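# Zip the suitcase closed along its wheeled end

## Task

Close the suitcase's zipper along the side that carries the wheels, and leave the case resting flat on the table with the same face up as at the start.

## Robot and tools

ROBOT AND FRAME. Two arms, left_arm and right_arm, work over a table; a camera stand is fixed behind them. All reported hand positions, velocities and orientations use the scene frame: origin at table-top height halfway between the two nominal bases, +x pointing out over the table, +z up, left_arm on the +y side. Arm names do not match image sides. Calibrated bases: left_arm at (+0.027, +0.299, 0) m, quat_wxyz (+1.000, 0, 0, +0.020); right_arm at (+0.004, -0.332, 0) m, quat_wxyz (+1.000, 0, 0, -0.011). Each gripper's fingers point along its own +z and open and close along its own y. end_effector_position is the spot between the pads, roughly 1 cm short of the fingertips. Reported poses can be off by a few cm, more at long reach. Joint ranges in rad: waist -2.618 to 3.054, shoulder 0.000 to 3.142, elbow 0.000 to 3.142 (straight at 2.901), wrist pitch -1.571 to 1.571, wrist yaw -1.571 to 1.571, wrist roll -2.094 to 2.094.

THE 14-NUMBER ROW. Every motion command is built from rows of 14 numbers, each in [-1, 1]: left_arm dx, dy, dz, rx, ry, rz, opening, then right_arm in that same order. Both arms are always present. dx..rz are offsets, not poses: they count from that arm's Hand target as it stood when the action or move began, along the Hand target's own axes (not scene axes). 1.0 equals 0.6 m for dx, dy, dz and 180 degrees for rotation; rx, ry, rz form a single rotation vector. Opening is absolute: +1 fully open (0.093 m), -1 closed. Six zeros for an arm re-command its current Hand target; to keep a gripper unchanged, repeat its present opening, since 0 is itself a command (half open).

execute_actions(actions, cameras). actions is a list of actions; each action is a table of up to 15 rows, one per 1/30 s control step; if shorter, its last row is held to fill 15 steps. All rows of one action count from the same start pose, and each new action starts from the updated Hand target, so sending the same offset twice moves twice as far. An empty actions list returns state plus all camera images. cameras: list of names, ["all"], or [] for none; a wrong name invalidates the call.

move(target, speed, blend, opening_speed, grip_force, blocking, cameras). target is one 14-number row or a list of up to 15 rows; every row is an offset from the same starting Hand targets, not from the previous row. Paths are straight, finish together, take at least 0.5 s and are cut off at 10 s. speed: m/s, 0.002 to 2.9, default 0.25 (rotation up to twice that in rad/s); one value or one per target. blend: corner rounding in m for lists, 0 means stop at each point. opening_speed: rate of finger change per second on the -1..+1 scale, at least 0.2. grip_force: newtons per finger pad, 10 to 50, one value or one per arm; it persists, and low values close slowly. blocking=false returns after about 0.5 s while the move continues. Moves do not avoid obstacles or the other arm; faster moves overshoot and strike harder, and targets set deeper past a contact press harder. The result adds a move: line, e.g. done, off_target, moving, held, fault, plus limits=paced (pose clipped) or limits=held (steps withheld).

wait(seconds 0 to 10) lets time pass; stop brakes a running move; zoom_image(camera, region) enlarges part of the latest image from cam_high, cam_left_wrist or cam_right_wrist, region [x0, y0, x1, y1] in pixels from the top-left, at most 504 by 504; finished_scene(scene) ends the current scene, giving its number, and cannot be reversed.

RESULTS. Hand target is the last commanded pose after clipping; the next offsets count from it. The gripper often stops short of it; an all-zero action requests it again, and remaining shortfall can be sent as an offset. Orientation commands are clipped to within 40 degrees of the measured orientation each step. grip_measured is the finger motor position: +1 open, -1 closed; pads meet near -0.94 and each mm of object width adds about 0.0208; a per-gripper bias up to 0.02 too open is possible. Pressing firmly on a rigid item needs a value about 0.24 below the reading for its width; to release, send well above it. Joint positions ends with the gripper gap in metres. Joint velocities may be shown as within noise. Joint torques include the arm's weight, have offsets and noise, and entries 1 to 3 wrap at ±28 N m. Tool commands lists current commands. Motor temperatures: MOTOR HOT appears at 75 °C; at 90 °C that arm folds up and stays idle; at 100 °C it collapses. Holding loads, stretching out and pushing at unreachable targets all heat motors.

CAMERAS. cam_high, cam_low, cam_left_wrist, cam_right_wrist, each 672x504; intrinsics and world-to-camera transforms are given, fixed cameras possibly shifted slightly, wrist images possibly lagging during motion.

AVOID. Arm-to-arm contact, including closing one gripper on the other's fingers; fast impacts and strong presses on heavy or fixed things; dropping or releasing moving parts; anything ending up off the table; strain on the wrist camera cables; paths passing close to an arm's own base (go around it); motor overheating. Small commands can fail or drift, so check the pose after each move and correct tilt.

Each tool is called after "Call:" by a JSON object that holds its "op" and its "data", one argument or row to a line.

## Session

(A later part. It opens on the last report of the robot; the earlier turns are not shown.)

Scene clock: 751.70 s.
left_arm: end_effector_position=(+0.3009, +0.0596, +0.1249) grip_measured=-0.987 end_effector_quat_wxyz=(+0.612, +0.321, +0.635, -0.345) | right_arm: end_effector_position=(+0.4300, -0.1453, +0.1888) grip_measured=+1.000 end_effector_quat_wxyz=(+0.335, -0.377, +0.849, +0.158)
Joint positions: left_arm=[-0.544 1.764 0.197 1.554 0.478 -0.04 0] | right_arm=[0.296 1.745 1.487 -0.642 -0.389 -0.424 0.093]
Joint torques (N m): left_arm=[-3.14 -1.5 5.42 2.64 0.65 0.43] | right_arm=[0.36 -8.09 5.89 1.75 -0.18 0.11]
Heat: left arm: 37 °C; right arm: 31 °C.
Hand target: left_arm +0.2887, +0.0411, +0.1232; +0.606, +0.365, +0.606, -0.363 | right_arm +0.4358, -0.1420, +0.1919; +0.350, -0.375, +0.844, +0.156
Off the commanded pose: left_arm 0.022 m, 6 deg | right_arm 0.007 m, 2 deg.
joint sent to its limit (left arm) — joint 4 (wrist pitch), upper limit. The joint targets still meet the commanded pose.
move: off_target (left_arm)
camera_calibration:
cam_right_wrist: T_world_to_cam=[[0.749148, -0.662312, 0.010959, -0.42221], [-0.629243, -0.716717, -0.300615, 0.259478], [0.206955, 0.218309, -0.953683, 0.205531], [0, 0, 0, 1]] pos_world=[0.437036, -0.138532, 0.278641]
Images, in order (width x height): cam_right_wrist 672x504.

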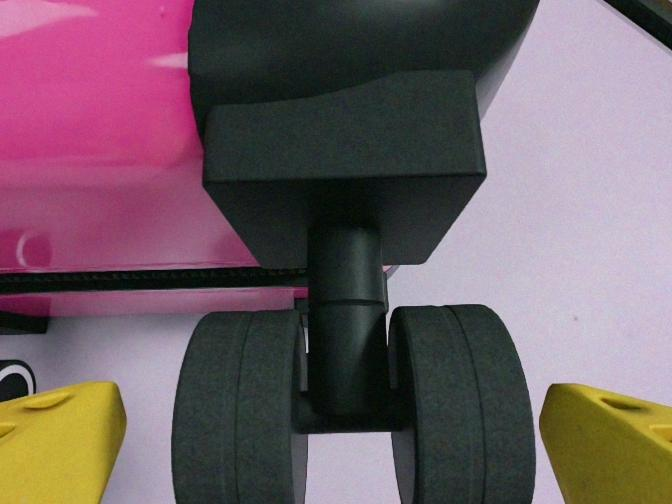

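Call:
{"op": "move", "data": {
  "target": [0,0,0,0,0,0,-1,0.006,0.008,0.006,0,0,0,-0.1],
  "opening_speed": 0.8,
  "cameras": ["cam_right_wrist"]
}}

Scene clock: 757.20 s.
left_arm: end_effector_position=(+0.3009, +0.0596, +0.1249) grip_measured=-0.987 end_effector_quat_wxyz=(+0.612, +0.320, +0.635, -0.346) | right_arm: end_effector_position=(+0.4312, -0.1447, +0.1813) grip_measured=+0.059 end_effector_quat_wxyz=(+0.337, -0.374, +0.851, +0.148)
Joint positions: left_arm=[-0.544 1.764 0.197 1.554 0.478 -0.042 0] | right_arm=[0.306 1.745 1.459 -0.608 -0.362 -0.416 0.048]
Joint torques (N m): left_arm=[-3.02 -1.68 5.37 2.65 0.65 0.42] | right_arm=[0.44 -8.9 5.6 1.73 -0.36 0.1]
Heat: left arm: 37 °C; right arm: 32 °C.
Hand target: left_arm +0.2887, +0.0411, +0.1232; +0.606, +0.364, +0.606, -0.363 | right_arm +0.4322, -0.1387, +0.1868; +0.349, -0.376, +0.844, +0.156
Off the commanded pose: left_arm 0.022 m, 6 deg | right_arm 0.008 m, 2 deg.
joint sent to its limit (left arm) — joint 4 (wrist pitch), upper limit. The joint targets still meet the commanded pose.
move: off_target (left_arm)
camera_calibration:
cam_right_wrist: T_world_to_cam=[[0.740381, -0.671688, 0.025923, -0.422941], [-0.636318, -0.71278, -0.295032, 0.26099], [0.216647, 0.201941, -0.955136, 0.191785], [0, 0, 0, 1]] pos_world=[0.43766, -0.136785, 0.271145]
Images, in order (width x height): cam_right_wrist 672x504.

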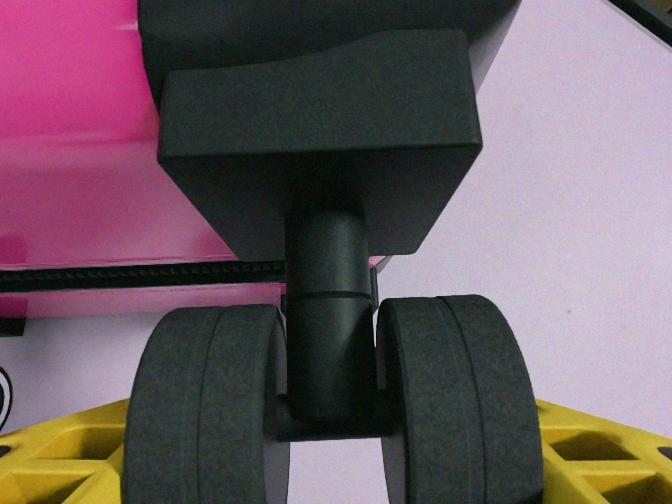

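Call:
{"op": "move", "data": {
  "target": [0,0.044,0.036,0,0,0,-1,0,0,0,0,0,0,-0.1],
  "speed": 0.06,
  "cameras": ["cam_left_wrist","cam_right_wrist"]
}}

Scene clock: 762.27 s.
left_arm: end_effector_position=(+0.3272, +0.0518, +0.1247) grip_measured=-0.987 end_effector_quat_wxyz=(+0.616, +0.322, +0.629, -0.349) | right_arm: end_effector_position=(+0.4422, -0.1599, +0.1832) grip_measured=+0.043 end_effector_quat_wxyz=(+0.347, -0.350, +0.860, +0.132)
Joint positions: left_arm=[-0.514 1.847 0.305 1.544 0.515 -0.042 0] | right_arm=[0.278 1.745 1.459 -0.586 -0.332 -0.395 0.047]
Joint torques (N m): left_arm=[-1.89 -2.63 7.3 2.26 0.72 0.4] | right_arm=[2.89 -9.13 5.46 1.57 -0.66 -0.13]
Motor temperatures (°C): left_arm=[21 22 27 38 20 19 20] | right_arm=[19 27 26 32 22 19 20]
Heat: left arm: 38 °C; right arm: 32 °C.
Hand target: left_arm +0.3222, +0.0346, +0.1233; +0.607, +0.364, +0.606, -0.363 | right_arm +0.4322, -0.1388, +0.1868; +0.349, -0.375, +0.844, +0.156
Off the commanded pose: left_arm 0.018 m, 6 deg | right_arm 0.024 m, 4 deg.
move: off_target (left_arm, right_arm)
camera_calibration:
cam_left_wrist: T_world_to_cam=[[-0.831161, -0.555433, 0.0258205, 0.298606], [-0.255337, 0.340016, -0.905092, 0.217438], [0.493938, -0.75887, -0.424431, 0.0180645], [0, 0, 0, 1]] pos_world=[0.294787, 0.105632, 0.196758]
cam_right_wrist: T_world_to_cam=[[0.696647, -0.716164, 0.0423426, -0.43209], [-0.674441, -0.673896, -0.301652, 0.282118], [0.244567, 0.181587, -0.952477, 0.178131], [0, 0, 0, 1]] pos_world=[0.447721, -0.151675, 0.273063]
Images, in order (width x height): cam_left_wrist 672x504, cam_right_wrist 672x504.

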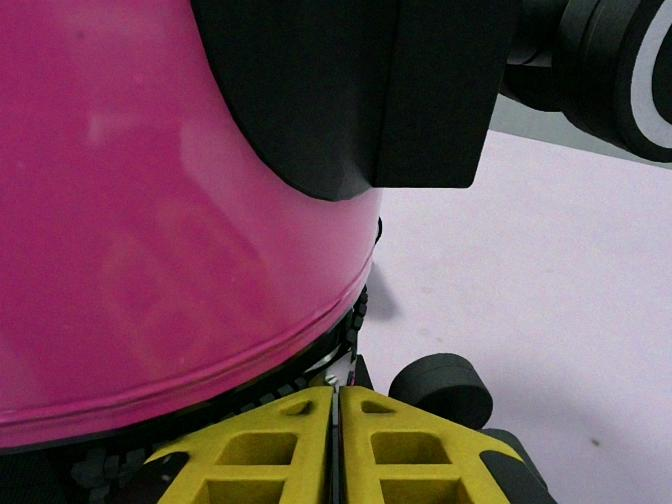

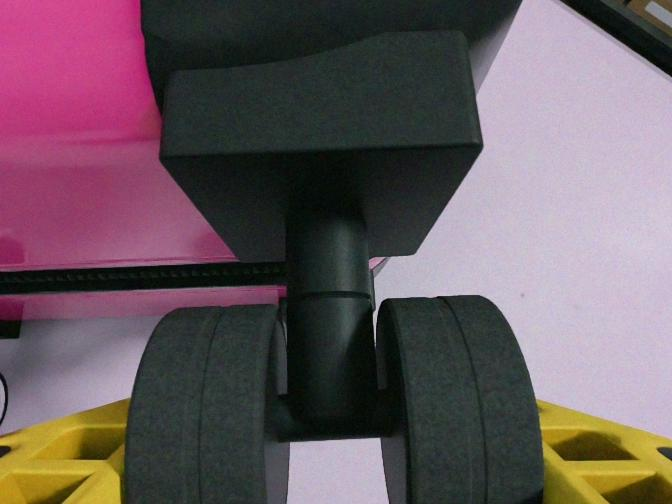

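Call:
{"op": "move", "data": {
  "target": [0,0.016,0.048,0,0,0,-1,0,0.067,0,0,0,0,-0.1],
  "speed": 0.06,
  "cameras": ["cam_left_wrist","cam_right_wrist"]
}}

Scene clock: 768.53 s.
left_arm: end_effector_position=(+0.3539, +0.0462, +0.1251) grip_measured=-0.987 end_effector_quat_wxyz=(+0.627, +0.311, +0.632, -0.332) | right_arm: end_effector_position=(+0.4350, -0.1752, +0.1897) grip_measured=+0.042 end_effector_quat_wxyz=(+0.364, -0.293, +0.879, +0.093)
Joint positions: left_arm=[-0.512 1.9 0.397 1.513 0.472 -0.035 0] | right_arm=[0.294 1.659 1.373 -0.538 -0.207 -0.289 0.047]
Joint torques (N m): left_arm=[-4.14 -3.12 9.02 2.05 0.85 0.3] | right_arm=[9.54 -8.85 4.11 1.53 -1.24 -0.44]
Heat: left arm: 38 °C; right arm: 33 °C.
Hand target: left_arm +0.3442, +0.0136, +0.1232; +0.607, +0.364, +0.606, -0.363 | right_arm +0.4024, -0.1118, +0.1868; +0.349, -0.376, +0.844, +0.156
Off the commanded pose: left_arm 0.034 m, 8 deg | right_arm 0.071 m, 13 deg.
move: off_target (left_arm, right_arm)
camera_calibration:
cam_left_wrist: T_world_to_cam=[[-0.8058, -0.592003, 0.0148337, 0.311689], [-0.258532, 0.329143, -0.908199, 0.228537], [0.532774, -0.735662, -0.418275, -0.0147473], [0, 0, 0, 1]] pos_world=[0.3181, 0.0984507, 0.196765]
cam_right_wrist: T_world_to_cam=[[0.585744, -0.80706, 0.0745506, -0.412115], [-0.756156, -0.577268, -0.308204, 0.322627], [0.291775, 0.124157, -0.948395, 0.157462], [0, 0, 0, 1]] pos_world=[0.439406, -0.165909, 0.279494]
Images, in order (width x height): cam_left_wrist 672x504, cam_right_wrist 672x504.

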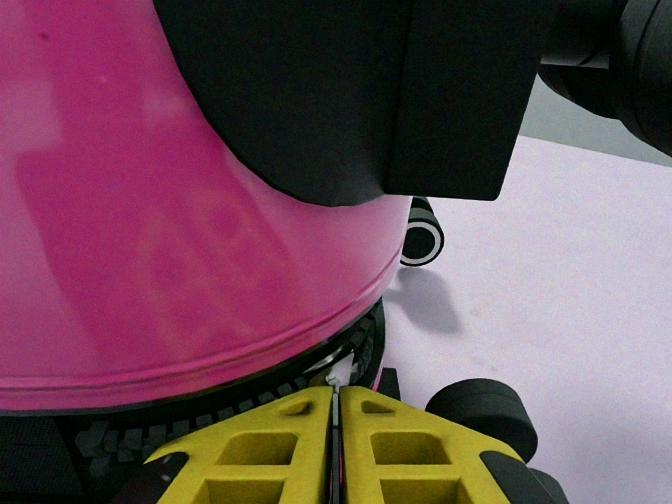

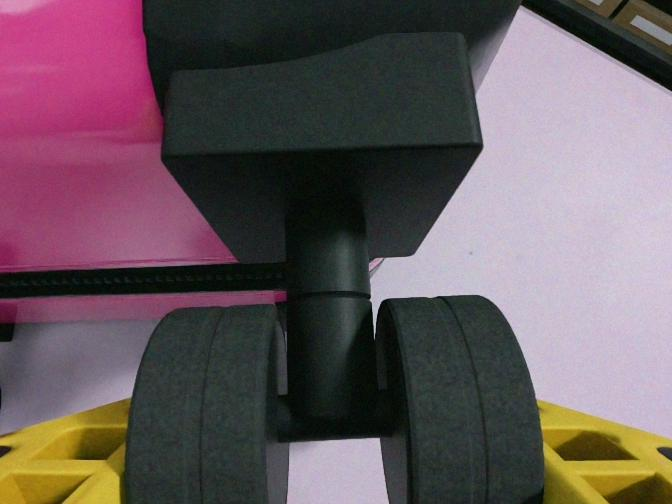

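Call:
{"op": "move", "data": {
  "target": [0,0.04,-0.039,0,0,0,-1,0.148,0.058,-0.148,0.1886,0,0.1886,-0.1],
  "speed": 0.08,
  "cameras": ["cam_left_wrist","cam_high"]
}}

Scene clock: 800.80 s.
left_arm: end_effector_position=(+0.3565, +0.0553, +0.1240) grip_measured=-0.987 end_effector_quat_wxyz=(+0.611, +0.341, +0.621, -0.353) | right_arm: end_effector_position=(+0.2968, -0.1806, +0.1829) grip_measured=+0.042 end_effector_quat_wxyz=(+0.375, -0.004, +0.927, +0.000)
Joint positions: left_arm=[-0.431 1.9 0.421 1.475 0.635 -0.019 0] | right_arm=[0.729 1.244 1.005 -0.695 0.465 0.542 0.047]
Joint torques (N m): left_arm=[-1.02 -3.97 6.52 2.39 0.44 0.18] | right_arm=[1.31 -5.85 5.29 1.33 0.41 0.15]
Motor temperatures (°C): left_arm=[21 23 28 37 20 19 21] | right_arm=[24 27 26 34 22 19 21]
Heat: left arm: 37 °C; right arm: 34 °C.
Hand target: left_arm +0.3544, +0.0455, +0.1232; +0.606, +0.364, +0.606, -0.363 | right_arm +0.2926, -0.1819, +0.1869; +0.382, +0.000, +0.924, +0.000
Off the commanded pose: left_arm 0.010 m, 3 deg | right_arm 0.006 m, 1 deg.
move: off_target (left_arm)
camera_calibration:
cam_left_wrist: T_world_to_cam=[[-0.851211, -0.524792, 0.00579072, 0.332881], [-0.229442, 0.362185, -0.903426, 0.212502], [0.472013, -0.770335, -0.428705, 0.0150125], [0, 0, 0, 1]] pos_world=[0.325023, 0.109293, 0.196488]
Images, in order (width x height): cam_high 672x504, cam_left_wrist 672x504.

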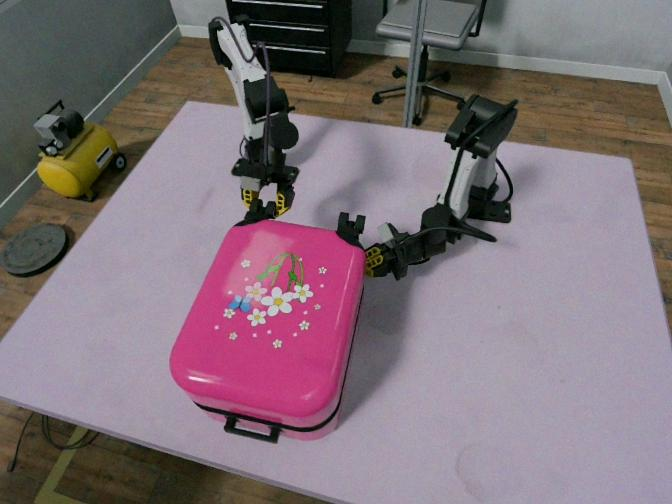

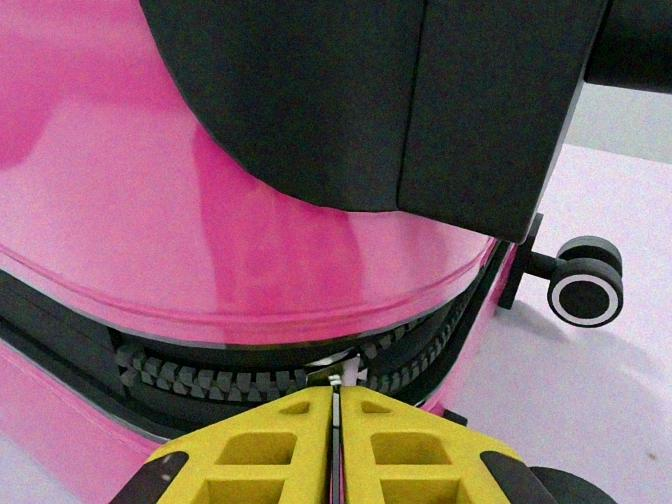

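Call:
{"op": "move", "data": {
  "target": [0,-0.046,0.02,0,0,0,-1,0.059,0.05,0.059,0,0,0,-0.1],
  "speed": 0.06,
  "cameras": ["cam_left_wrist"]
}}

Scene clock: 808.60 s.
left_arm: end_effector_position=(+0.3521, +0.0389, +0.1243) grip_measured=-0.987 end_effector_quat_wxyz=(+0.617, +0.331, +0.626, -0.343) | right_arm: end_effector_position=(+0.2928, -0.1696, +0.1711) grip_measured=+0.042 end_effector_quat_wxyz=(+0.410, +0.029, +0.912, +0.000)
Joint positions: left_arm=[-0.512 1.9 0.421 1.476 0.523 -0.019 0] | right_arm=[0.817 1.25 0.921 -0.591 0.583 0.657 0.047]
Joint torques (N m): left_arm=[-3.23 -4.9 4.25 2.59 0.58 0.2] | right_arm=[1.84 2.44 2.48 1.92 -0.18 -0.09]
Heat: left arm: 38 °C; right arm: 34 °C.
Hand target: left_arm +0.3357, +0.0220, +0.1232; +0.607, +0.364, +0.606, -0.363 | right_arm +0.2924, -0.1518, +0.1369; +0.382, +0.000, +0.924, +0.000
Off the commanded pose: left_arm 0.024 m, 5 deg | right_arm 0.039 m, 5 deg.
move: off_target (left_arm, right_arm)
camera_calibration:
cam_left_wrist: T_world_to_cam=[[-0.834341, -0.551228, 0.004847, 0.315704], [-0.239601, 0.354714, -0.903753, 0.221594], [0.496454, -0.755199, -0.428027, -0.00478443], [0, 0, 0, 1]] pos_world=[0.318874, 0.0918089, 0.196688]
Images, in order (width x height): cam_left_wrist 672x504.

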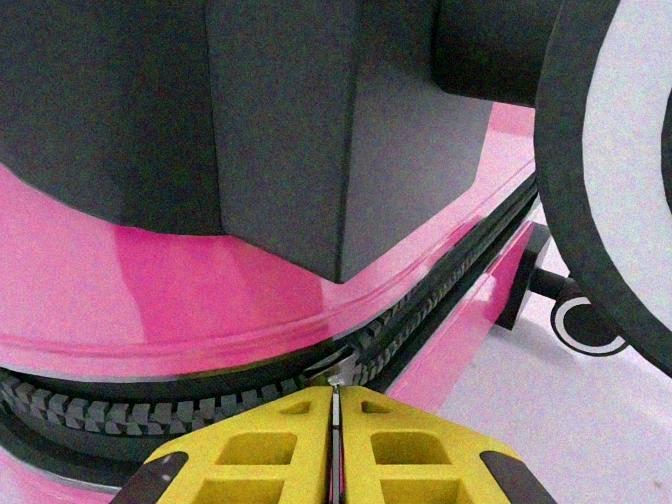

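Call:
{"op": "move", "data": {
  "target": [0,0.004,0.036,0,0,0,-1,0,0.03,0,0,0,0,-0.1],
  "speed": 0.06,
  "cameras": ["cam_left_wrist","cam_low"]
}}

Call:
{"op": "zoom_image", "data": {
  "camera": "cam_low",
  "region": [260, 200, 500, 330]
}}

Scene clock: 816.17 s.
left_arm: end_effector_position=(+0.3652, +0.0379, +0.1247) grip_measured=-0.987 end_effector_quat_wxyz=(+0.622, +0.306, +0.635, -0.339) | right_arm: end_effector_position=(+0.2970, -0.1636, +0.1707) grip_measured=+0.042 end_effector_quat_wxyz=(+0.422, +0.049, +0.905, -0.013)
Joint positions: left_arm=[-0.518 1.925 0.455 1.476 0.47 -0.053 0] | right_arm=[0.849 1.299 0.944 -0.587 0.651 0.717 0.047]
Joint torques (N m): left_arm=[-5.2 -4.31 7.35 2.29 0.71 0.53] | right_arm=[3.33 2.63 4.38 1.68 -0.54 -0.21]
Heat: left arm: 39 °C; right arm: 34 °C.
Hand target: left_arm +0.3480, +0.0040, +0.1232; +0.606, +0.364, +0.606, -0.363 | right_arm +0.2925, -0.1339, +0.1369; +0.382, +0.000, +0.924, +0.000
Off the commanded pose: left_arm 0.038 m, 8 deg | right_arm 0.045 m, 8 deg.
move: off_target (left_arm, right_arm)
camera_calibration:
cam_left_wrist: T_world_to_cam=[[-0.807657, -0.58861, 0.0350646, 0.313987], [-0.27376, 0.321641, -0.906423, 0.239458], [0.522251, -0.741678, -0.420913, -0.0225632], [0, 0, 0, 1]] pos_world=[0.330931, 0.0910618, 0.196543]
Images, in order (width x height): cam_low 672x504, cam_left_wrist 672x504.

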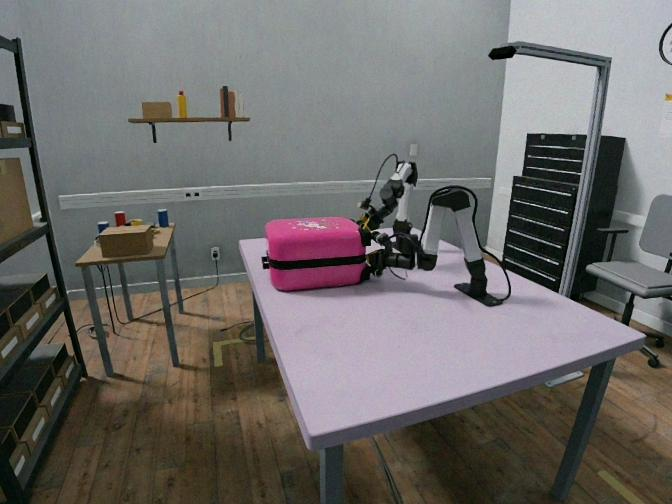

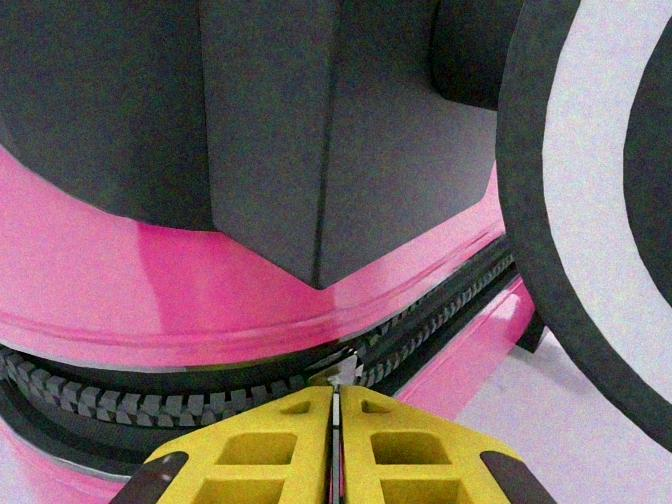

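Scaled by 2.100 from the camera's 672x504 image, which has a finer 960x720 frame.

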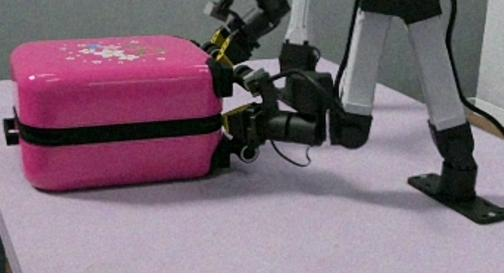

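Call:
{"op": "move", "data": {
  "target": [0,-0.033,-0.007,0,0,0,-1,0,0.0,0,0,0,0,-0.1],
  "speed": 0.05,
  "cameras": ["cam_left_wrist"]
}}

Scene clock: 834.73 s.
left_arm: end_effector_position=(+0.3649, +0.0373, +0.1246) grip_measured=-0.987 end_effector_quat_wxyz=(+0.625, +0.281, +0.645, -0.338) | right_arm: end_effector_position=(+0.2974, -0.1638, +0.1707) grip_measured=+0.042 end_effector_quat_wxyz=(+0.423, +0.051, +0.905, -0.014)
Joint positions: left_arm=[-0.544 1.925 0.442 1.492 0.402 -0.089 0] | right_arm=[0.849 1.301 0.944 -0.585 0.654 0.719 0.047]
Joint torques (N m): left_arm=[-7.02 -5.74 3.82 2.55 0.92 0.82] | right_arm=[3.33 2.56 4.37 1.68 -0.58 -0.23]
Heat: left arm: 38 °C; right arm: 35 °C.
Hand target: left_arm +0.3285, -0.0015, +0.1231; +0.606, +0.364, +0.606, -0.363 | right_arm +0.2925, -0.1338, +0.1369; +0.382, +0.000, +0.924, +0.000
Off the commanded pose: left_arm 0.053 m, 11 deg | right_arm 0.045 m, 8 deg.
move: off_target (left_arm, right_arm)
camera_calibration:
cam_left_wrist: T_world_to_cam=[[-0.781141, -0.620528, 0.0690145, 0.300702], [-0.309102, 0.288313, -0.906274, 0.253688], [0.54247, -0.72926, -0.417019, -0.031323], [0, 0, 0, 1]] pos_world=[0.330298, 0.0906099, 0.196096]
Images, in order (width x height): cam_left_wrist 672x504.

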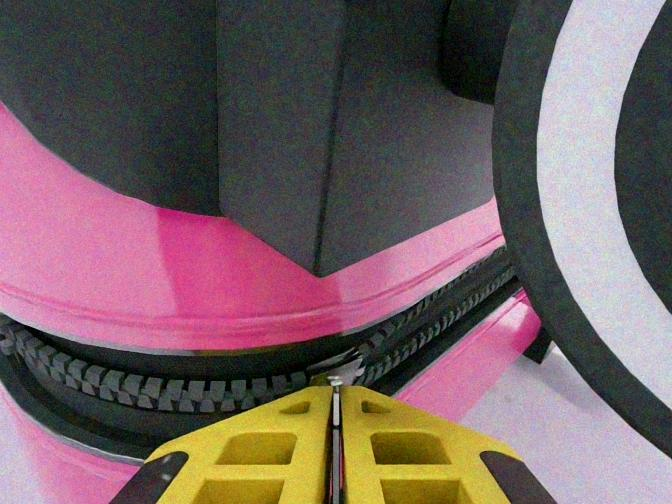

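Call:
{"op": "wait", "data": {
  "seconds": 0,
  "cameras": ["cam_high","cam_low"]
}}

Call:
{"op": "zoom_image", "data": {
  "camera": "cam_high",
  "region": [310, 170, 450, 300]
}}

Call:
{"op": "zoom_image", "data": {
  "camera": "cam_low",
  "region": [330, 200, 450, 290]
}}

Scene clock: 847.30 s.
left_arm: end_effector_position=(+0.3649, +0.0373, +0.1246) grip_measured=-0.987 end_effector_quat_wxyz=(+0.625, +0.281, +0.645, -0.338) | right_arm: end_effector_position=(+0.2974, -0.1638, +0.1707) grip_measured=+0.042 end_effector_quat_wxyz=(+0.423, +0.051, +0.905, -0.014)
Joint positions: left_arm=[-0.544 1.925 0.442 1.492 0.402 -0.089 0] | right_arm=[0.849 1.301 0.944 -0.585 0.654 0.719 0.047]
Joint torques (N m): left_arm=[-7.01 -5.68 3.85 2.57 0.88 0.84] | right_arm=[3.34 2.51 4.36 1.67 -0.59 -0.24]
Heat: left arm: 39 °C; right arm: 35 °C.
Hand target: left_arm +0.3285, -0.0015, +0.1231; +0.606, +0.364, +0.606, -0.363 | right_arm +0.2925, -0.1338, +0.1369; +0.382, +0.000, +0.924, +0.000
Tool commands: left_gripper/opening=-1.0 right_gripper/opening=-0.1
Off the commanded pose: left_arm 0.053 m, 11 deg | right_arm 0.045 m, 8 deg.
Images, in order (width x height): cam_high 672x504, cam_low 672x504.

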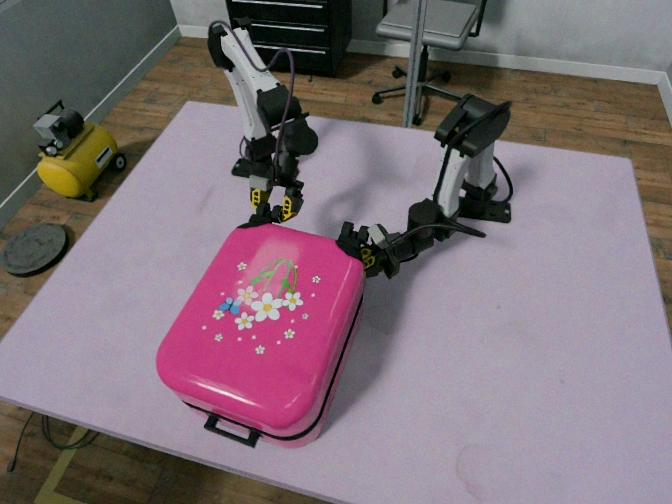

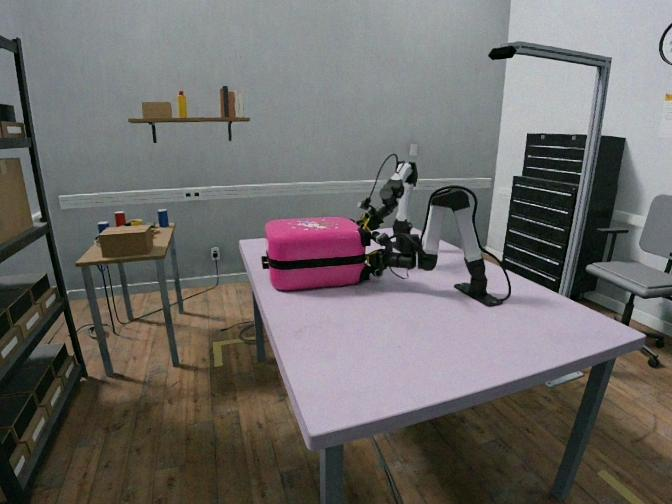

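Scaled by 3.600 from the camera's 672x504 image, which has a finer 960x720 frame.

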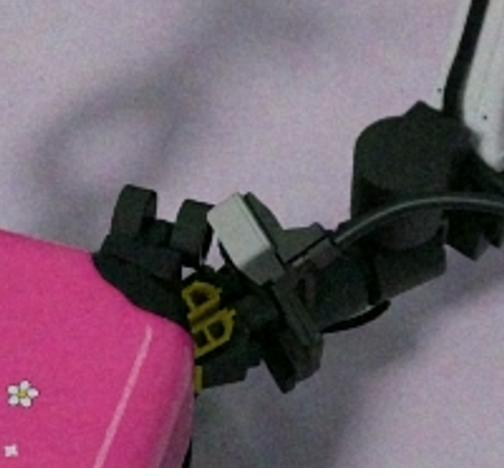

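Scaled by 4.200 from the camera's 672x504 image, which has a finer 960x720 frame.

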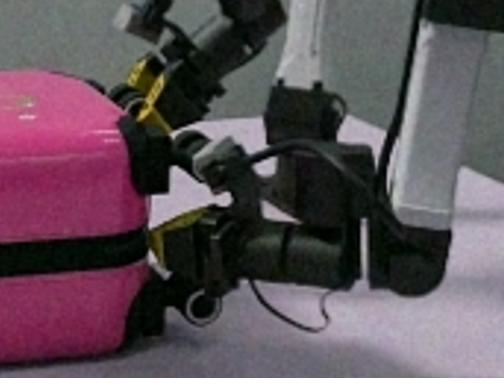

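Call:
{"op": "move", "data": {
  "target": [0,0.05,-0.02,0.1,0,0,-1,0,0.0,0,0,0,0,-0.1],
  "speed": 0.08,
  "cameras": ["cam_left_wrist"]
}}

Scene clock: 868.40 s.
left_arm: end_effector_position=(+0.3662, +0.0407, +0.1206) grip_measured=-0.987 end_effector_quat_wxyz=(+0.558, +0.409, +0.581, -0.428) | right_arm: end_effector_position=(+0.2971, -0.1623, +0.1708) grip_measured=+0.042 end_effector_quat_wxyz=(+0.425, +0.053, +0.904, -0.013)
Joint positions: left_arm=[-0.365 1.993 0.6 1.374 0.942 -0.026 0] | right_arm=[0.855 1.303 0.944 -0.583 0.66 0.728 0.047]
Joint torques (N m): left_arm=[-2.86 -5.31 6.78 2.32 0.93 0.24] | right_arm=[2.76 2.22 4.42 1.64 -0.64 -0.32]
Motor temperatures (°C): left_arm=[25 27 27 40 20 19 21] | right_arm=[21 22 26 36 20 19 22]
Heat: left arm: 40 °C; right arm: 36 °C.
Hand target: left_arm +0.3493, +0.0231, +0.1232; +0.542, +0.455, +0.542, -0.454 | right_arm +0.2925, -0.1339, +0.1370; +0.383, +0.001, +0.924, +0.000
Off the commanded pose: left_arm 0.024 m, 8 deg | right_arm 0.045 m, 8 deg.
move: off_target (left_arm, right_arm)
camera_calibration:
cam_left_wrist: T_world_to_cam=[[-0.951876, -0.305432, 0.0253809, 0.359069], [-0.15494, 0.408106, -0.899691, 0.187244], [0.264436, -0.860326, -0.435789, 0.0783029], [0, 0, 0, 1]] pos_world=[0.350094, 0.100622, 0.193471]
Images, in order (width x height): cam_left_wrist 672x504.

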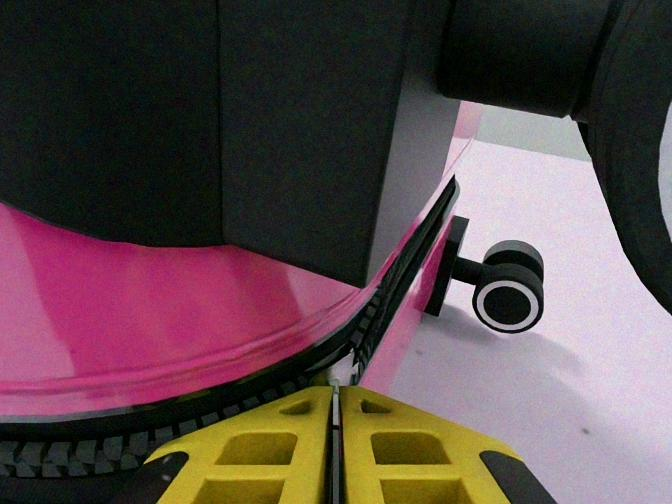

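Call:
{"op": "move", "data": {
  "target": [0,-0.02,0.037,0,0,0,-1,0,0.0,0,0,0,0,-0.1],
  "speed": 0.06,
  "cameras": ["cam_left_wrist"]
}}

Scene clock: 882.60 s.
left_arm: end_effector_position=(+0.3688, +0.0355, +0.1206) grip_measured=-0.987 end_effector_quat_wxyz=(+0.565, +0.400, +0.588, -0.419) | right_arm: end_effector_position=(+0.2983, -0.1632, +0.1707) grip_measured=+0.042 end_effector_quat_wxyz=(+0.427, +0.058, +0.902, -0.015)
Joint positions: left_arm=[-0.39 1.993 0.6 1.375 0.887 -0.026 0] | right_arm=[0.855 1.308 0.944 -0.58 0.671 0.736 0.047]
Joint torques (N m): left_arm=[-6.87 -5.26 6.93 2.33 0.73 0.23] | right_arm=[2.8 1.91 4.44 1.63 -0.73 -0.39]
Heat: left arm: 38 °C; right arm: 36 °C.
Hand target: left_arm +0.3413, -0.0008, +0.1231; +0.542, +0.455, +0.542, -0.454 | right_arm +0.2925, -0.1339, +0.1369; +0.382, +0.000, +0.924, +0.000
Off the commanded pose: left_arm 0.046 m, 9 deg | right_arm 0.045 m, 9 deg.
move: off_target (left_arm, right_arm)
camera_calibration:
cam_left_wrist: T_world_to_cam=[[-0.941909, -0.335013, 0.0239279, 0.357392], [-0.166405, 0.403598, -0.899677, 0.194263], [0.291747, -0.851396, -0.4359, 0.062746], [0, 0, 0, 1]] pos_world=[0.350651, 0.0947485, 0.193573]
Images, in order (width x height): cam_left_wrist 672x504.

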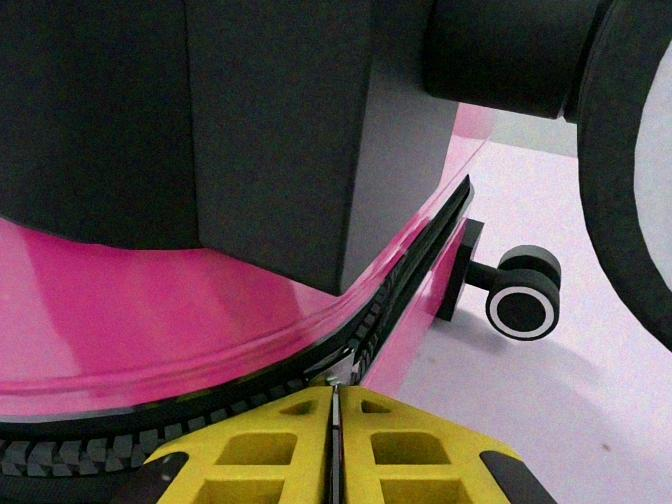

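Call:
{"op": "move", "data": {
  "target": [0,-0.055,-0.005,0,0,0,-1,0,0.02,0,0,0,0,-0.1],
  "speed": 0.06,
  "cameras": ["cam_left_wrist"]
}}

Scene clock: 887.40 s.
left_arm: end_effector_position=(+0.3665, +0.0316, +0.1215) grip_measured=-0.987 end_effector_quat_wxyz=(+0.588, +0.375, +0.597, -0.396) | right_arm: end_effector_position=(+0.2971, -0.1603, +0.1708) grip_measured=+0.042 end_effector_quat_wxyz=(+0.427, +0.065, +0.902, -0.022)
Joint positions: left_arm=[-0.436 1.991 0.553 1.447 0.758 -0.039 0] | right_arm=[0.873 1.33 0.966 -0.608 0.694 0.773 0.047]
Joint torques (N m): left_arm=[-6.87 -8.49 1.61 2.43 1.49 0.31] | right_arm=[4.01 2.77 5.2 1.7 -0.79 -0.47]
Heat: left arm: 37 °C; right arm: 37 °C.
Hand target: left_arm +0.3083, -0.0037, +0.1231; +0.542, +0.455, +0.542, -0.454 | right_arm +0.2925, -0.1218, +0.1369; +0.382, +0.000, +0.924, +0.000
Off the commanded pose: left_arm 0.068 m, 14 deg | right_arm 0.051 m, 10 deg.
move: off_target (left_arm, right_arm)
camera_calibration:
cam_left_wrist: T_world_to_cam=[[-0.911231, -0.411552, 0.0168338, 0.346044], [-0.186683, 0.376221, -0.907528, 0.205444], [0.367162, -0.83011, -0.419654, 0.0301282], [0, 0, 0, 1]] pos_world=[0.342617, 0.0901328, 0.193264]
Images, in order (width x height): cam_left_wrist 672x504.

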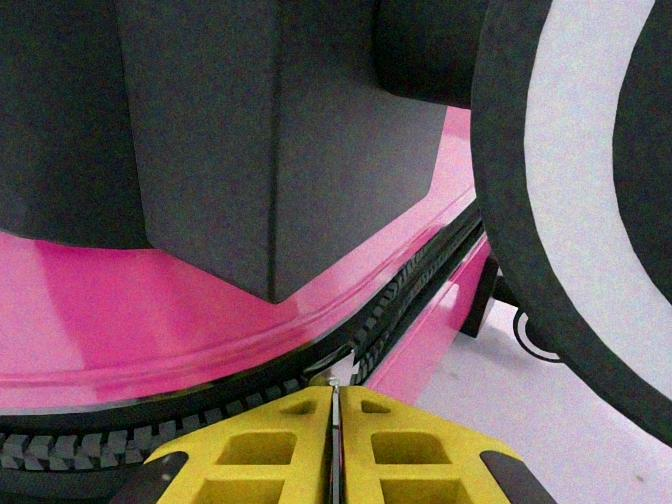

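Call:
{"op": "move", "data": {
  "target": [0,0.0,0.01,0.1,0,0,-1,0,0.0,0,0,0,0,-0.1],
  "speed": 0.08,
  "cameras": ["cam_left_wrist"]
}}

Scene clock: 894.57 s.
left_arm: end_effector_position=(+0.3694, +0.0316, +0.1195) grip_measured=-0.987 end_effector_quat_wxyz=(+0.532, +0.435, +0.562, -0.460) | right_arm: end_effector_position=(+0.2969, -0.1596, +0.1707) grip_measured=+0.042 end_effector_quat_wxyz=(+0.428, +0.072, +0.901, -0.023)
Joint positions: left_arm=[-0.36 2.039 0.688 1.329 1.051 -0.035 0] | right_arm=[0.879 1.337 0.971 -0.613 0.704 0.794 0.047]
Joint torques (N m): left_arm=[-7.51 -5.37 7.23 2.31 2.15 0.34] | right_arm=[3.54 2.3 4.85 1.74 -0.86 -0.65]
Heat: left arm: 38 °C; right arm: 36 °C.
Hand target: left_arm +0.3094, -0.0095, +0.1231; +0.464, +0.534, +0.464, -0.533 | right_arm +0.2924, -0.1218, +0.1368; +0.382, +0.000, +0.924, +0.000
Off the commanded pose: left_arm 0.073 m, 20 deg | right_arm 0.051 m, 10 deg.
move: off_target (left_arm, right_arm)
camera_calibration:
cam_left_wrist: T_world_to_cam=[[-0.977885, -0.205604, 0.0383033, 0.364231], [-0.123417, 0.419445, -0.899352, 0.17846], [0.168844, -0.88419, -0.435544, 0.105173], [0, 0, 0, 1]] pos_world=[0.360443, 0.0930265, 0.192355]
Images, in order (width x height): cam_left_wrist 672x504.

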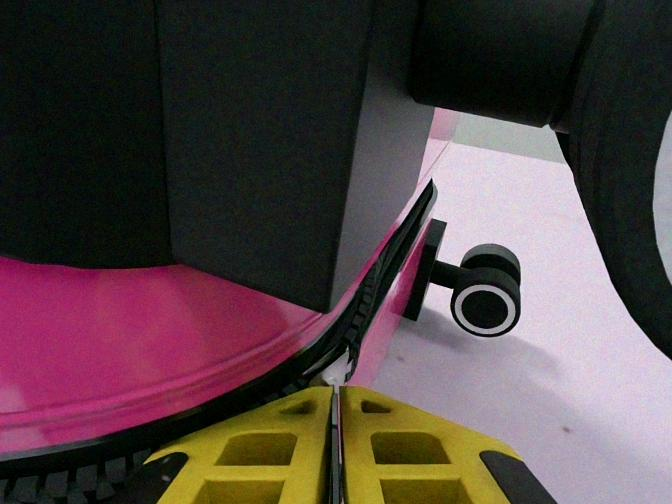

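Call:
{"op": "move", "data": {
  "target": [0,0.02,0.063,0,0,0,-1,0,0.02,0,0,0,0,-0.1],
  "speed": 0.06,
  "cameras": ["cam_left_wrist"]
}}

Scene clock: 900.03 s.
left_arm: end_effector_position=(+0.3855, +0.0171, +0.1199) grip_measured=-0.987 end_effector_quat_wxyz=(+0.535, +0.436, +0.560, -0.458) | right_arm: end_effector_position=(+0.2972, -0.1659, +0.1706) grip_measured=+0.041 end_effector_quat_wxyz=(+0.435, +0.104, +0.893, -0.043)
Joint positions: left_arm=[-0.385 2.084 0.774 1.295 1.024 -0.035 0] | right_arm=[0.891 1.365 0.99 -0.658 0.768 0.878 0.047]
Joint torques (N m): left_arm=[-11.96 -6.09 7.79 2.25 1.72 0.27] | right_arm=[5.65 2.25 5.79 1.84 -1.21 -1.11]
Heat: left arm: 37 °C; right arm: 36 °C.
Hand target: left_arm +0.3162, -0.0486, +0.1232; +0.464, +0.534, +0.464, -0.533 | right_arm +0.2925, -0.1098, +0.1368; +0.382, +0.000, +0.924, +0.000
Off the commanded pose: left_arm 0.096 m, 20 deg | right_arm 0.066 m, 15 deg.
move: off_target (left_arm, right_arm)
camera_calibration:
cam_left_wrist: T_world_to_cam=[[-0.977813, -0.206986, 0.0322189, 0.377761], [-0.1181, 0.417683, -0.900885, 0.185041], [0.173013, -0.884702, -0.432861, 0.0878576], [0, 0, 0, 1]] pos_world=[0.376032, 0.0786304, 0.19256]
Images, in order (width x height): cam_left_wrist 672x504.

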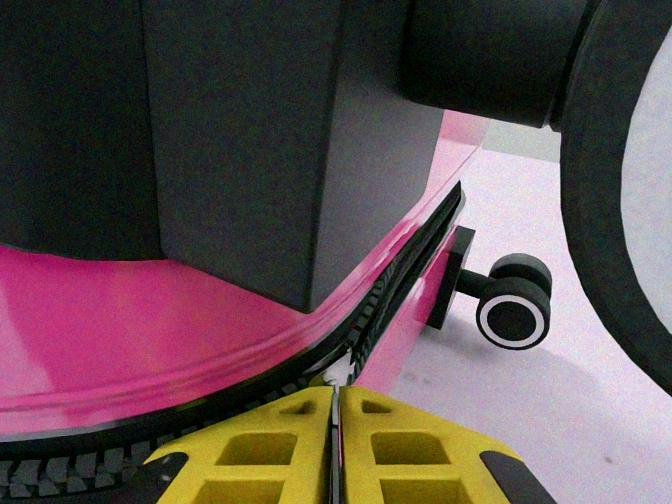

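Call:
{"op": "move", "data": {
  "target": [
    [0,0.099,-0.125,-0.1,0,0,-1,-0.03,-0.093,-0.03,0,0,0,-0.1],
    [0,0.099,-0.125,-0.1,0,0,-0.5,-0.03,-0.093,-0.03,0,0,0,-0.1],
    [0,0.035,-0.215,-0.1,0,0,-0.5,-0.03,-0.093,-0.03,0,0,0,-0.1]
  ],
  "speed": 0.1,
  "cameras": ["cam_left_wrist"]
}}

Scene clock: 937.67 s.
left_arm: end_effector_position=(+0.3601, +0.0745, +0.1124) grip_measured=-0.502 end_effector_quat_wxyz=(+0.528, +0.440, +0.562, -0.461) | right_arm: end_effector_position=(+0.3042, -0.1810, +0.1748) grip_measured=+0.041 end_effector_quat_wxyz=(+0.415, +0.067, +0.907, -0.019)
Joint positions: left_arm=[-0.233 2.021 0.61 1.364 1.19 -0.011 0.021] | right_arm=[0.783 1.283 0.955 -0.608 0.623 0.698 0.047]
Joint torques (N m): left_arm=[-0.18 -9.33 2.93 2.35 0.21 0.13] | right_arm=[1.29 -5 4.46 1.28 -0.73 -0.87]
Motor temperatures (°C): left_arm=[34 28 30 38 24 19 21] | right_arm=[22 21 26 36 21 21 23]
Heat: left arm: 38 °C; right arm: 36 °C.
Hand target: left_arm +0.3547, +0.0762, +0.1233; +0.542, +0.455, +0.542, -0.454 | right_arm +0.2925, -0.1657, +0.1624; +0.382, +0.000, +0.924, +0.000
Off the commanded pose: left_arm 0.012 m, 3 deg | right_arm 0.023 m, 9 deg.
move: off_target (left_arm, right_arm); target 2's new opening was sent with left_arm's hand 0.004 m and 4 deg from that target
camera_calibration:
cam_left_wrist: T_world_to_cam=[[-0.980252, -0.193957, 0.0385515, 0.364134], [-0.119684, 0.426699, -0.896439, 0.150738], [0.157421, -0.883351, -0.441487, 0.146259], [0, 0, 0, 1]] pos_world=[0.35196, 0.135505, 0.185661]
Images, in order (width x height): cam_left_wrist 672x504.

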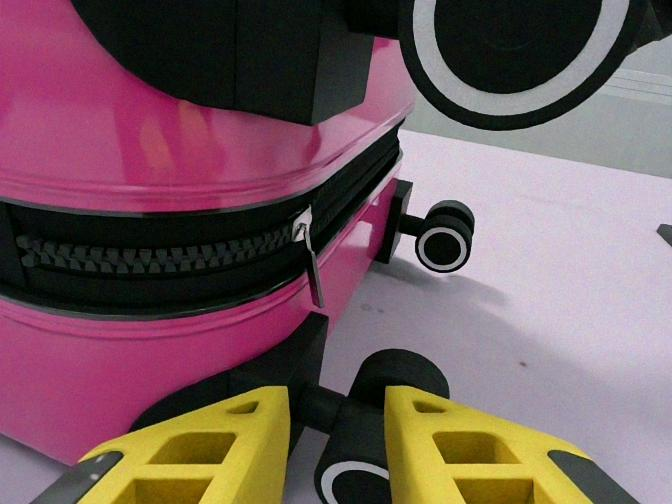

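Call:
{"op": "move", "data": {
  "target": [0,0,0,0,0,0.25,-0.2,0,0,0,0,0,0,-0.1],
  "cameras": ["cam_left_wrist"]
}}

Scene clock: 980.07 s.
left_arm: end_effector_position=(+0.3601, +0.0744, +0.1165) grip_measured=-0.201 end_effector_quat_wxyz=(+0.670, +0.621, +0.343, -0.220) | right_arm: end_effector_position=(+0.3042, -0.1810, +0.1748) grip_measured=+0.041 end_effector_quat_wxyz=(+0.415, +0.067, +0.907, -0.019)
Joint positions: left_arm=[-0.233 2.021 0.61 1.394 1.19 0.766 0.036] | right_arm=[0.783 1.283 0.955 -0.608 0.623 0.698 0.047]
Joint torques (N m): left_arm=[-0.13 -9.21 2.91 2 0.28 0.14] | right_arm=[1.29 -5.05 4.56 1.27 -0.73 -0.85]
Motor temperatures (°C): left_arm=[26 35 26 38 21 19 20] | right_arm=[20 22 27 34 20 21 23]
Heat: left arm: 38 °C; right arm: 34 °C.
Hand target: left_arm +0.3546, +0.0762, +0.1233; +0.674, +0.628, +0.327, -0.212 | right_arm +0.2925, -0.1657, +0.1624; +0.382, +0.000, +0.924, +0.000
Off the commanded pose: left_arm 0.009 m, 2 deg | right_arm 0.023 m, 9 deg.
move: off_target (right_arm)
camera_calibration:
cam_left_wrist: T_world_to_cam=[[-0.707906, -0.136842, -0.692924, 0.3469], [0.533822, 0.538745, -0.651758, -0.117691], [0.462497, -0.831281, -0.308331, 0.0187515], [0, 0, 0, 1]] pos_world=[0.299726, 0.126464, 0.169451]
Images, in order (width x height): cam_left_wrist 672x504.

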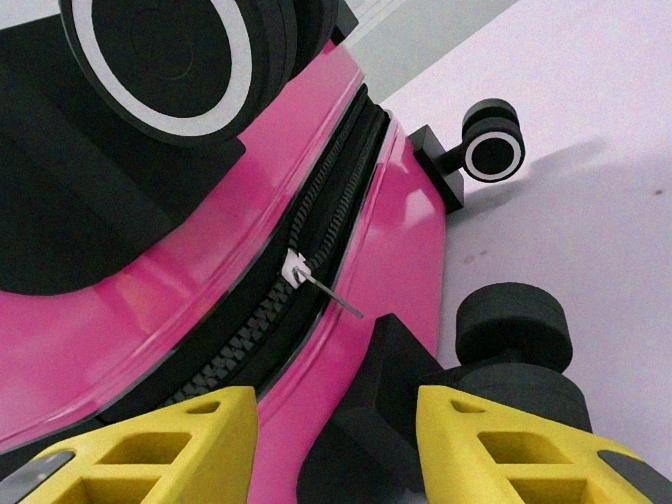

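Call:
{"op": "move", "data": {
  "target": [
    [0,0.018,0.010,0.10,0,0,0,-0.35,0,0,0,0,0,0,-0.1],
    [0,0.018,0.014,0.130,0,0,0,-0.35,0,0,0,0,0,0,-0.1]
  ],
  "speed": 0.08,
  "cameras": ["cam_left_wrist"]
}}


Call:
{"op": "move", "data": {
  "target": [0.018,0.013,0.120,0,0,0,-0.35,0,0,0,0,0,0,-0.1],
  "speed": 0.08,
  "cameras": ["cam_left_wrist"]
}}

Scene clock: 1000.87 s.
left_arm: end_effector_position=(+0.3692, +0.0172, +0.1207) grip_measured=-0.349 end_effector_quat_wxyz=(+0.669, +0.628, +0.327, -0.226) | right_arm: end_effector_position=(+0.3042, -0.1811, +0.1747) grip_measured=+0.041 end_effector_quat_wxyz=(+0.415, +0.067, +0.907, -0.019)
Joint positions: left_arm=[-0.39 2.067 0.736 1.323 1.066 0.772 0.028] | right_arm=[0.783 1.283 0.955 -0.608 0.622 0.697 0.047]
Joint torques (N m): left_arm=[-2 -5.76 8.31 1.9 -0.29 0.09] | right_arm=[1.42 -4.98 4.53 1.28 -0.72 -0.86]
Heat: left arm: 36 °C; right arm: 34 °C.
Hand target: left_arm +0.3801, +0.0076, +0.1211; +0.674, +0.628, +0.327, -0.212 | right_arm +0.2925, -0.1656, +0.1624; +0.382, +0.000, +0.924, +0.000
Off the commanded pose: left_arm 0.015 m, 2 deg | right_arm 0.023 m, 9 deg.
move: off_target (left_arm, right_arm)
camera_calibration:
cam_left_wrist: T_world_to_cam=[[-0.701044, -0.113834, -0.703973, 0.346914], [0.561169, 0.521076, -0.643094, -0.0998604], [0.44003, -0.845885, -0.301417, -0.0240614], [0, 0, 0, 1]] pos_world=[0.309829, 0.0711724, 0.172746]
Images, in order (width x height): cam_left_wrist 672x504.

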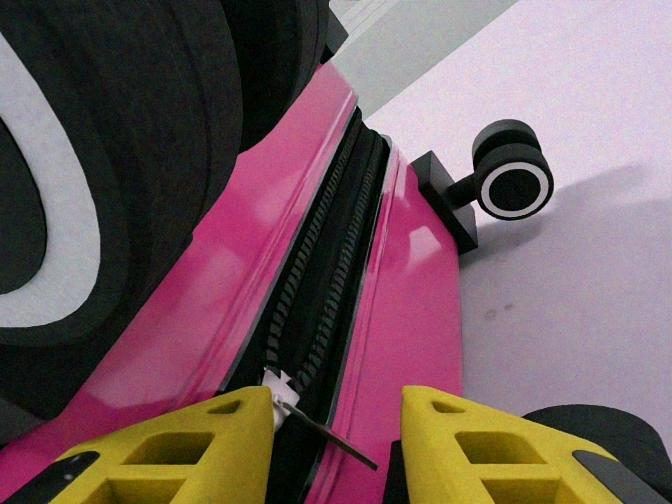

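Call:
{"op": "move", "data": {
  "target": [0,0.007,0.0,0,0,0,-0.15,0,0,0,0,0,0,-0.1],
  "speed": 0.08
}}

Call:
{"op": "move", "data": {
  "target": [0.003,0.0,0.035,0,0,0,-0.15,0,0,0,0,0,0,-0.1],
  "speed": 0.06,
  "cameras": ["cam_left_wrist"]
}}

Scene clock: 1011.33 s.
left_arm: end_effector_position=(+0.3677, +0.0158, +0.1182) grip_measured=-0.152 end_effector_quat_wxyz=(+0.665, +0.630, +0.328, -0.230) | right_arm: end_effector_position=(+0.3052, -0.1820, +0.1750) grip_measured=+0.041 end_effector_quat_wxyz=(+0.416, +0.068, +0.907, -0.019)
Joint positions: left_arm=[-0.393 2.069 0.738 1.309 1.071 0.776 0.038] | right_arm=[0.778 1.283 0.955 -0.605 0.622 0.695 0.047]
Joint torques (N m): left_arm=[-1.35 -6.43 9.05 1.87 -0.29 0.07] | right_arm=[1.76 -5.03 4.52 1.27 -0.71 -0.82]
Heat: left arm: 35 °C; right arm: 34 °C.
Hand target: left_arm +0.3832, +0.0081, +0.1241; +0.674, +0.628, +0.327, -0.212 | right_arm +0.2925, -0.1656, +0.1624; +0.382, +0.000, +0.924, +0.000
Off the commanded pose: left_arm 0.018 m, 2 deg | right_arm 0.024 m, 9 deg.
move: off_target (left_arm, right_arm)

Scene clock: 1012.20 s.
left_arm: end_effector_position=(+0.3781, +0.0033, +0.1189) grip_measured=-0.152 end_effector_quat_wxyz=(+0.666, +0.628, +0.334, -0.224) | right_arm: end_effector_position=(+0.3078, -0.1897, +0.1753) grip_measured=+0.041 end_effector_quat_wxyz=(+0.420, +0.082, +0.903, -0.029)
Joint positions: left_arm=[-0.421 2.09 0.789 1.279 1.026 0.776 0.038] | right_arm=[0.763 1.283 0.952 -0.605 0.641 0.705 0.047]
Joint torques (N m): left_arm=[-2.97 -6 9.46 2 -0.31 0.05] | right_arm=[3.11 -5.18 4.64 1.25 -0.89 -0.94]
Heat: left arm: 35 °C; right arm: 34 °C.
Hand target: left_arm +0.3880, -0.0123, +0.1228; +0.674, +0.628, +0.327, -0.212 | right_arm +0.2924, -0.1656, +0.1623; +0.382, +0.000, +0.924, +0.000
Off the commanded pose: left_arm 0.019 m, 2 deg | right_arm 0.031 m, 11 deg.
move: off_target (left_arm, right_arm)
camera_calibration:
cam_left_wrist: T_world_to_cam=[[-0.706441, -0.115746, -0.698243, 0.351618], [0.550457, 0.530282, -0.644824, -0.0944656], [0.444901, -0.839883, -0.3109, -0.040998], [0, 0, 0, 1]] pos_world=[0.318637, 0.0563581, 0.171855]
Images, in order (width x height): cam_left_wrist 672x504.

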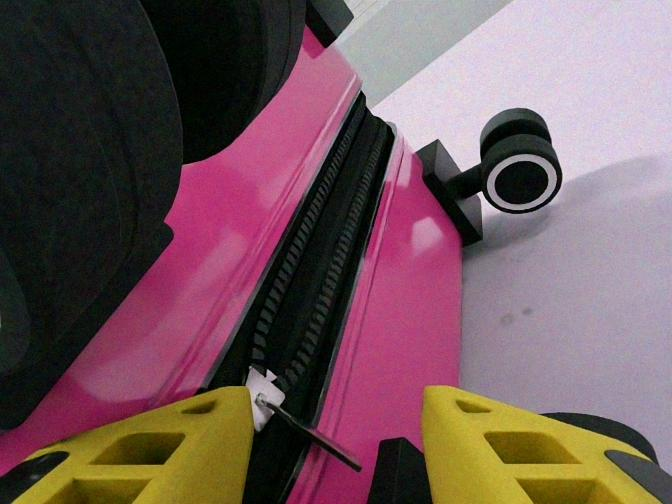

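Call:
{"op": "move", "data": {
  "target": [0,0,0,0,0,0,-1,0,0,0,0,0,0,-0.1],
  "opening_speed": 0.6,
  "cameras": ["cam_left_wrist"]
}}

Call:
{"op": "zoom_image", "data": {
  "camera": "cam_left_wrist",
  "region": [200, 300, 480, 504]
}}

Scene clock: 1018.93 s.
left_arm: end_effector_position=(+0.3831, -0.0080, +0.1249) grip_measured=-0.990 end_effector_quat_wxyz=(+0.672, +0.626, +0.330, -0.218) | right_arm: end_effector_position=(+0.3078, -0.1898, +0.1753) grip_measured=+0.041 end_effector_quat_wxyz=(+0.420, +0.082, +0.903, -0.029)
Joint positions: left_arm=[-0.447 2.096 0.825 1.267 0.993 0.776 0] | right_arm=[0.763 1.283 0.952 -0.605 0.642 0.705 0.047]
Joint torques (N m): left_arm=[-1.03 -6.23 7.08 2.09 -0.02 0.06] | right_arm=[3.08 -5.24 4.6 1.26 -0.89 -0.94]
Heat: left arm: 35 °C; right arm: 34 °C.
Hand target: left_arm +0.3880, -0.0123, +0.1228; +0.674, +0.628, +0.327, -0.212 | right_arm +0.2925, -0.1657, +0.1623; +0.382, +0.000, +0.924, +0.000
Off the commanded pose: left_arm 0.007 m, 1 deg | right_arm 0.031 m, 11 deg.
move: off_target (right_arm)
camera_calibration:
cam_left_wrist: T_world_to_cam=[[-0.693784, -0.125639, -0.70914, 0.354461], [0.55711, 0.53037, -0.639012, -0.0907643], [0.456391, -0.838405, -0.297967, -0.0567801], [0, 0, 0, 1]] pos_world=[0.322399, 0.0450679, 0.176444]
Images, in order (width x height): cam_left_wrist 672x504.

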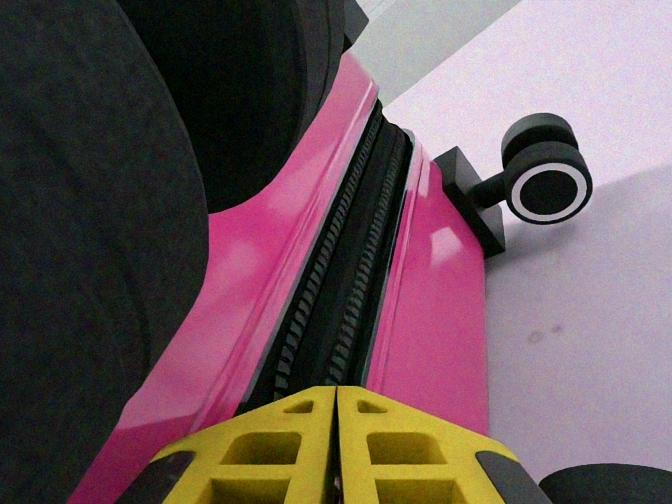

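Scaled by 1.800 from the camera's 672x504 image, which has a finer 960x720 frame.

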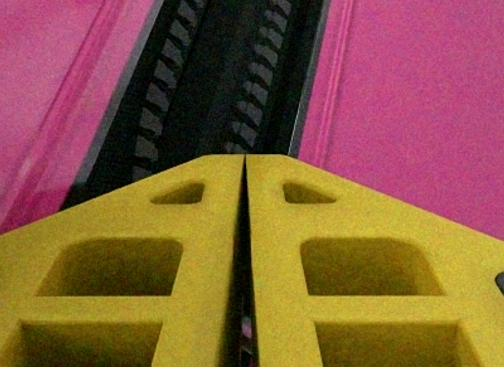

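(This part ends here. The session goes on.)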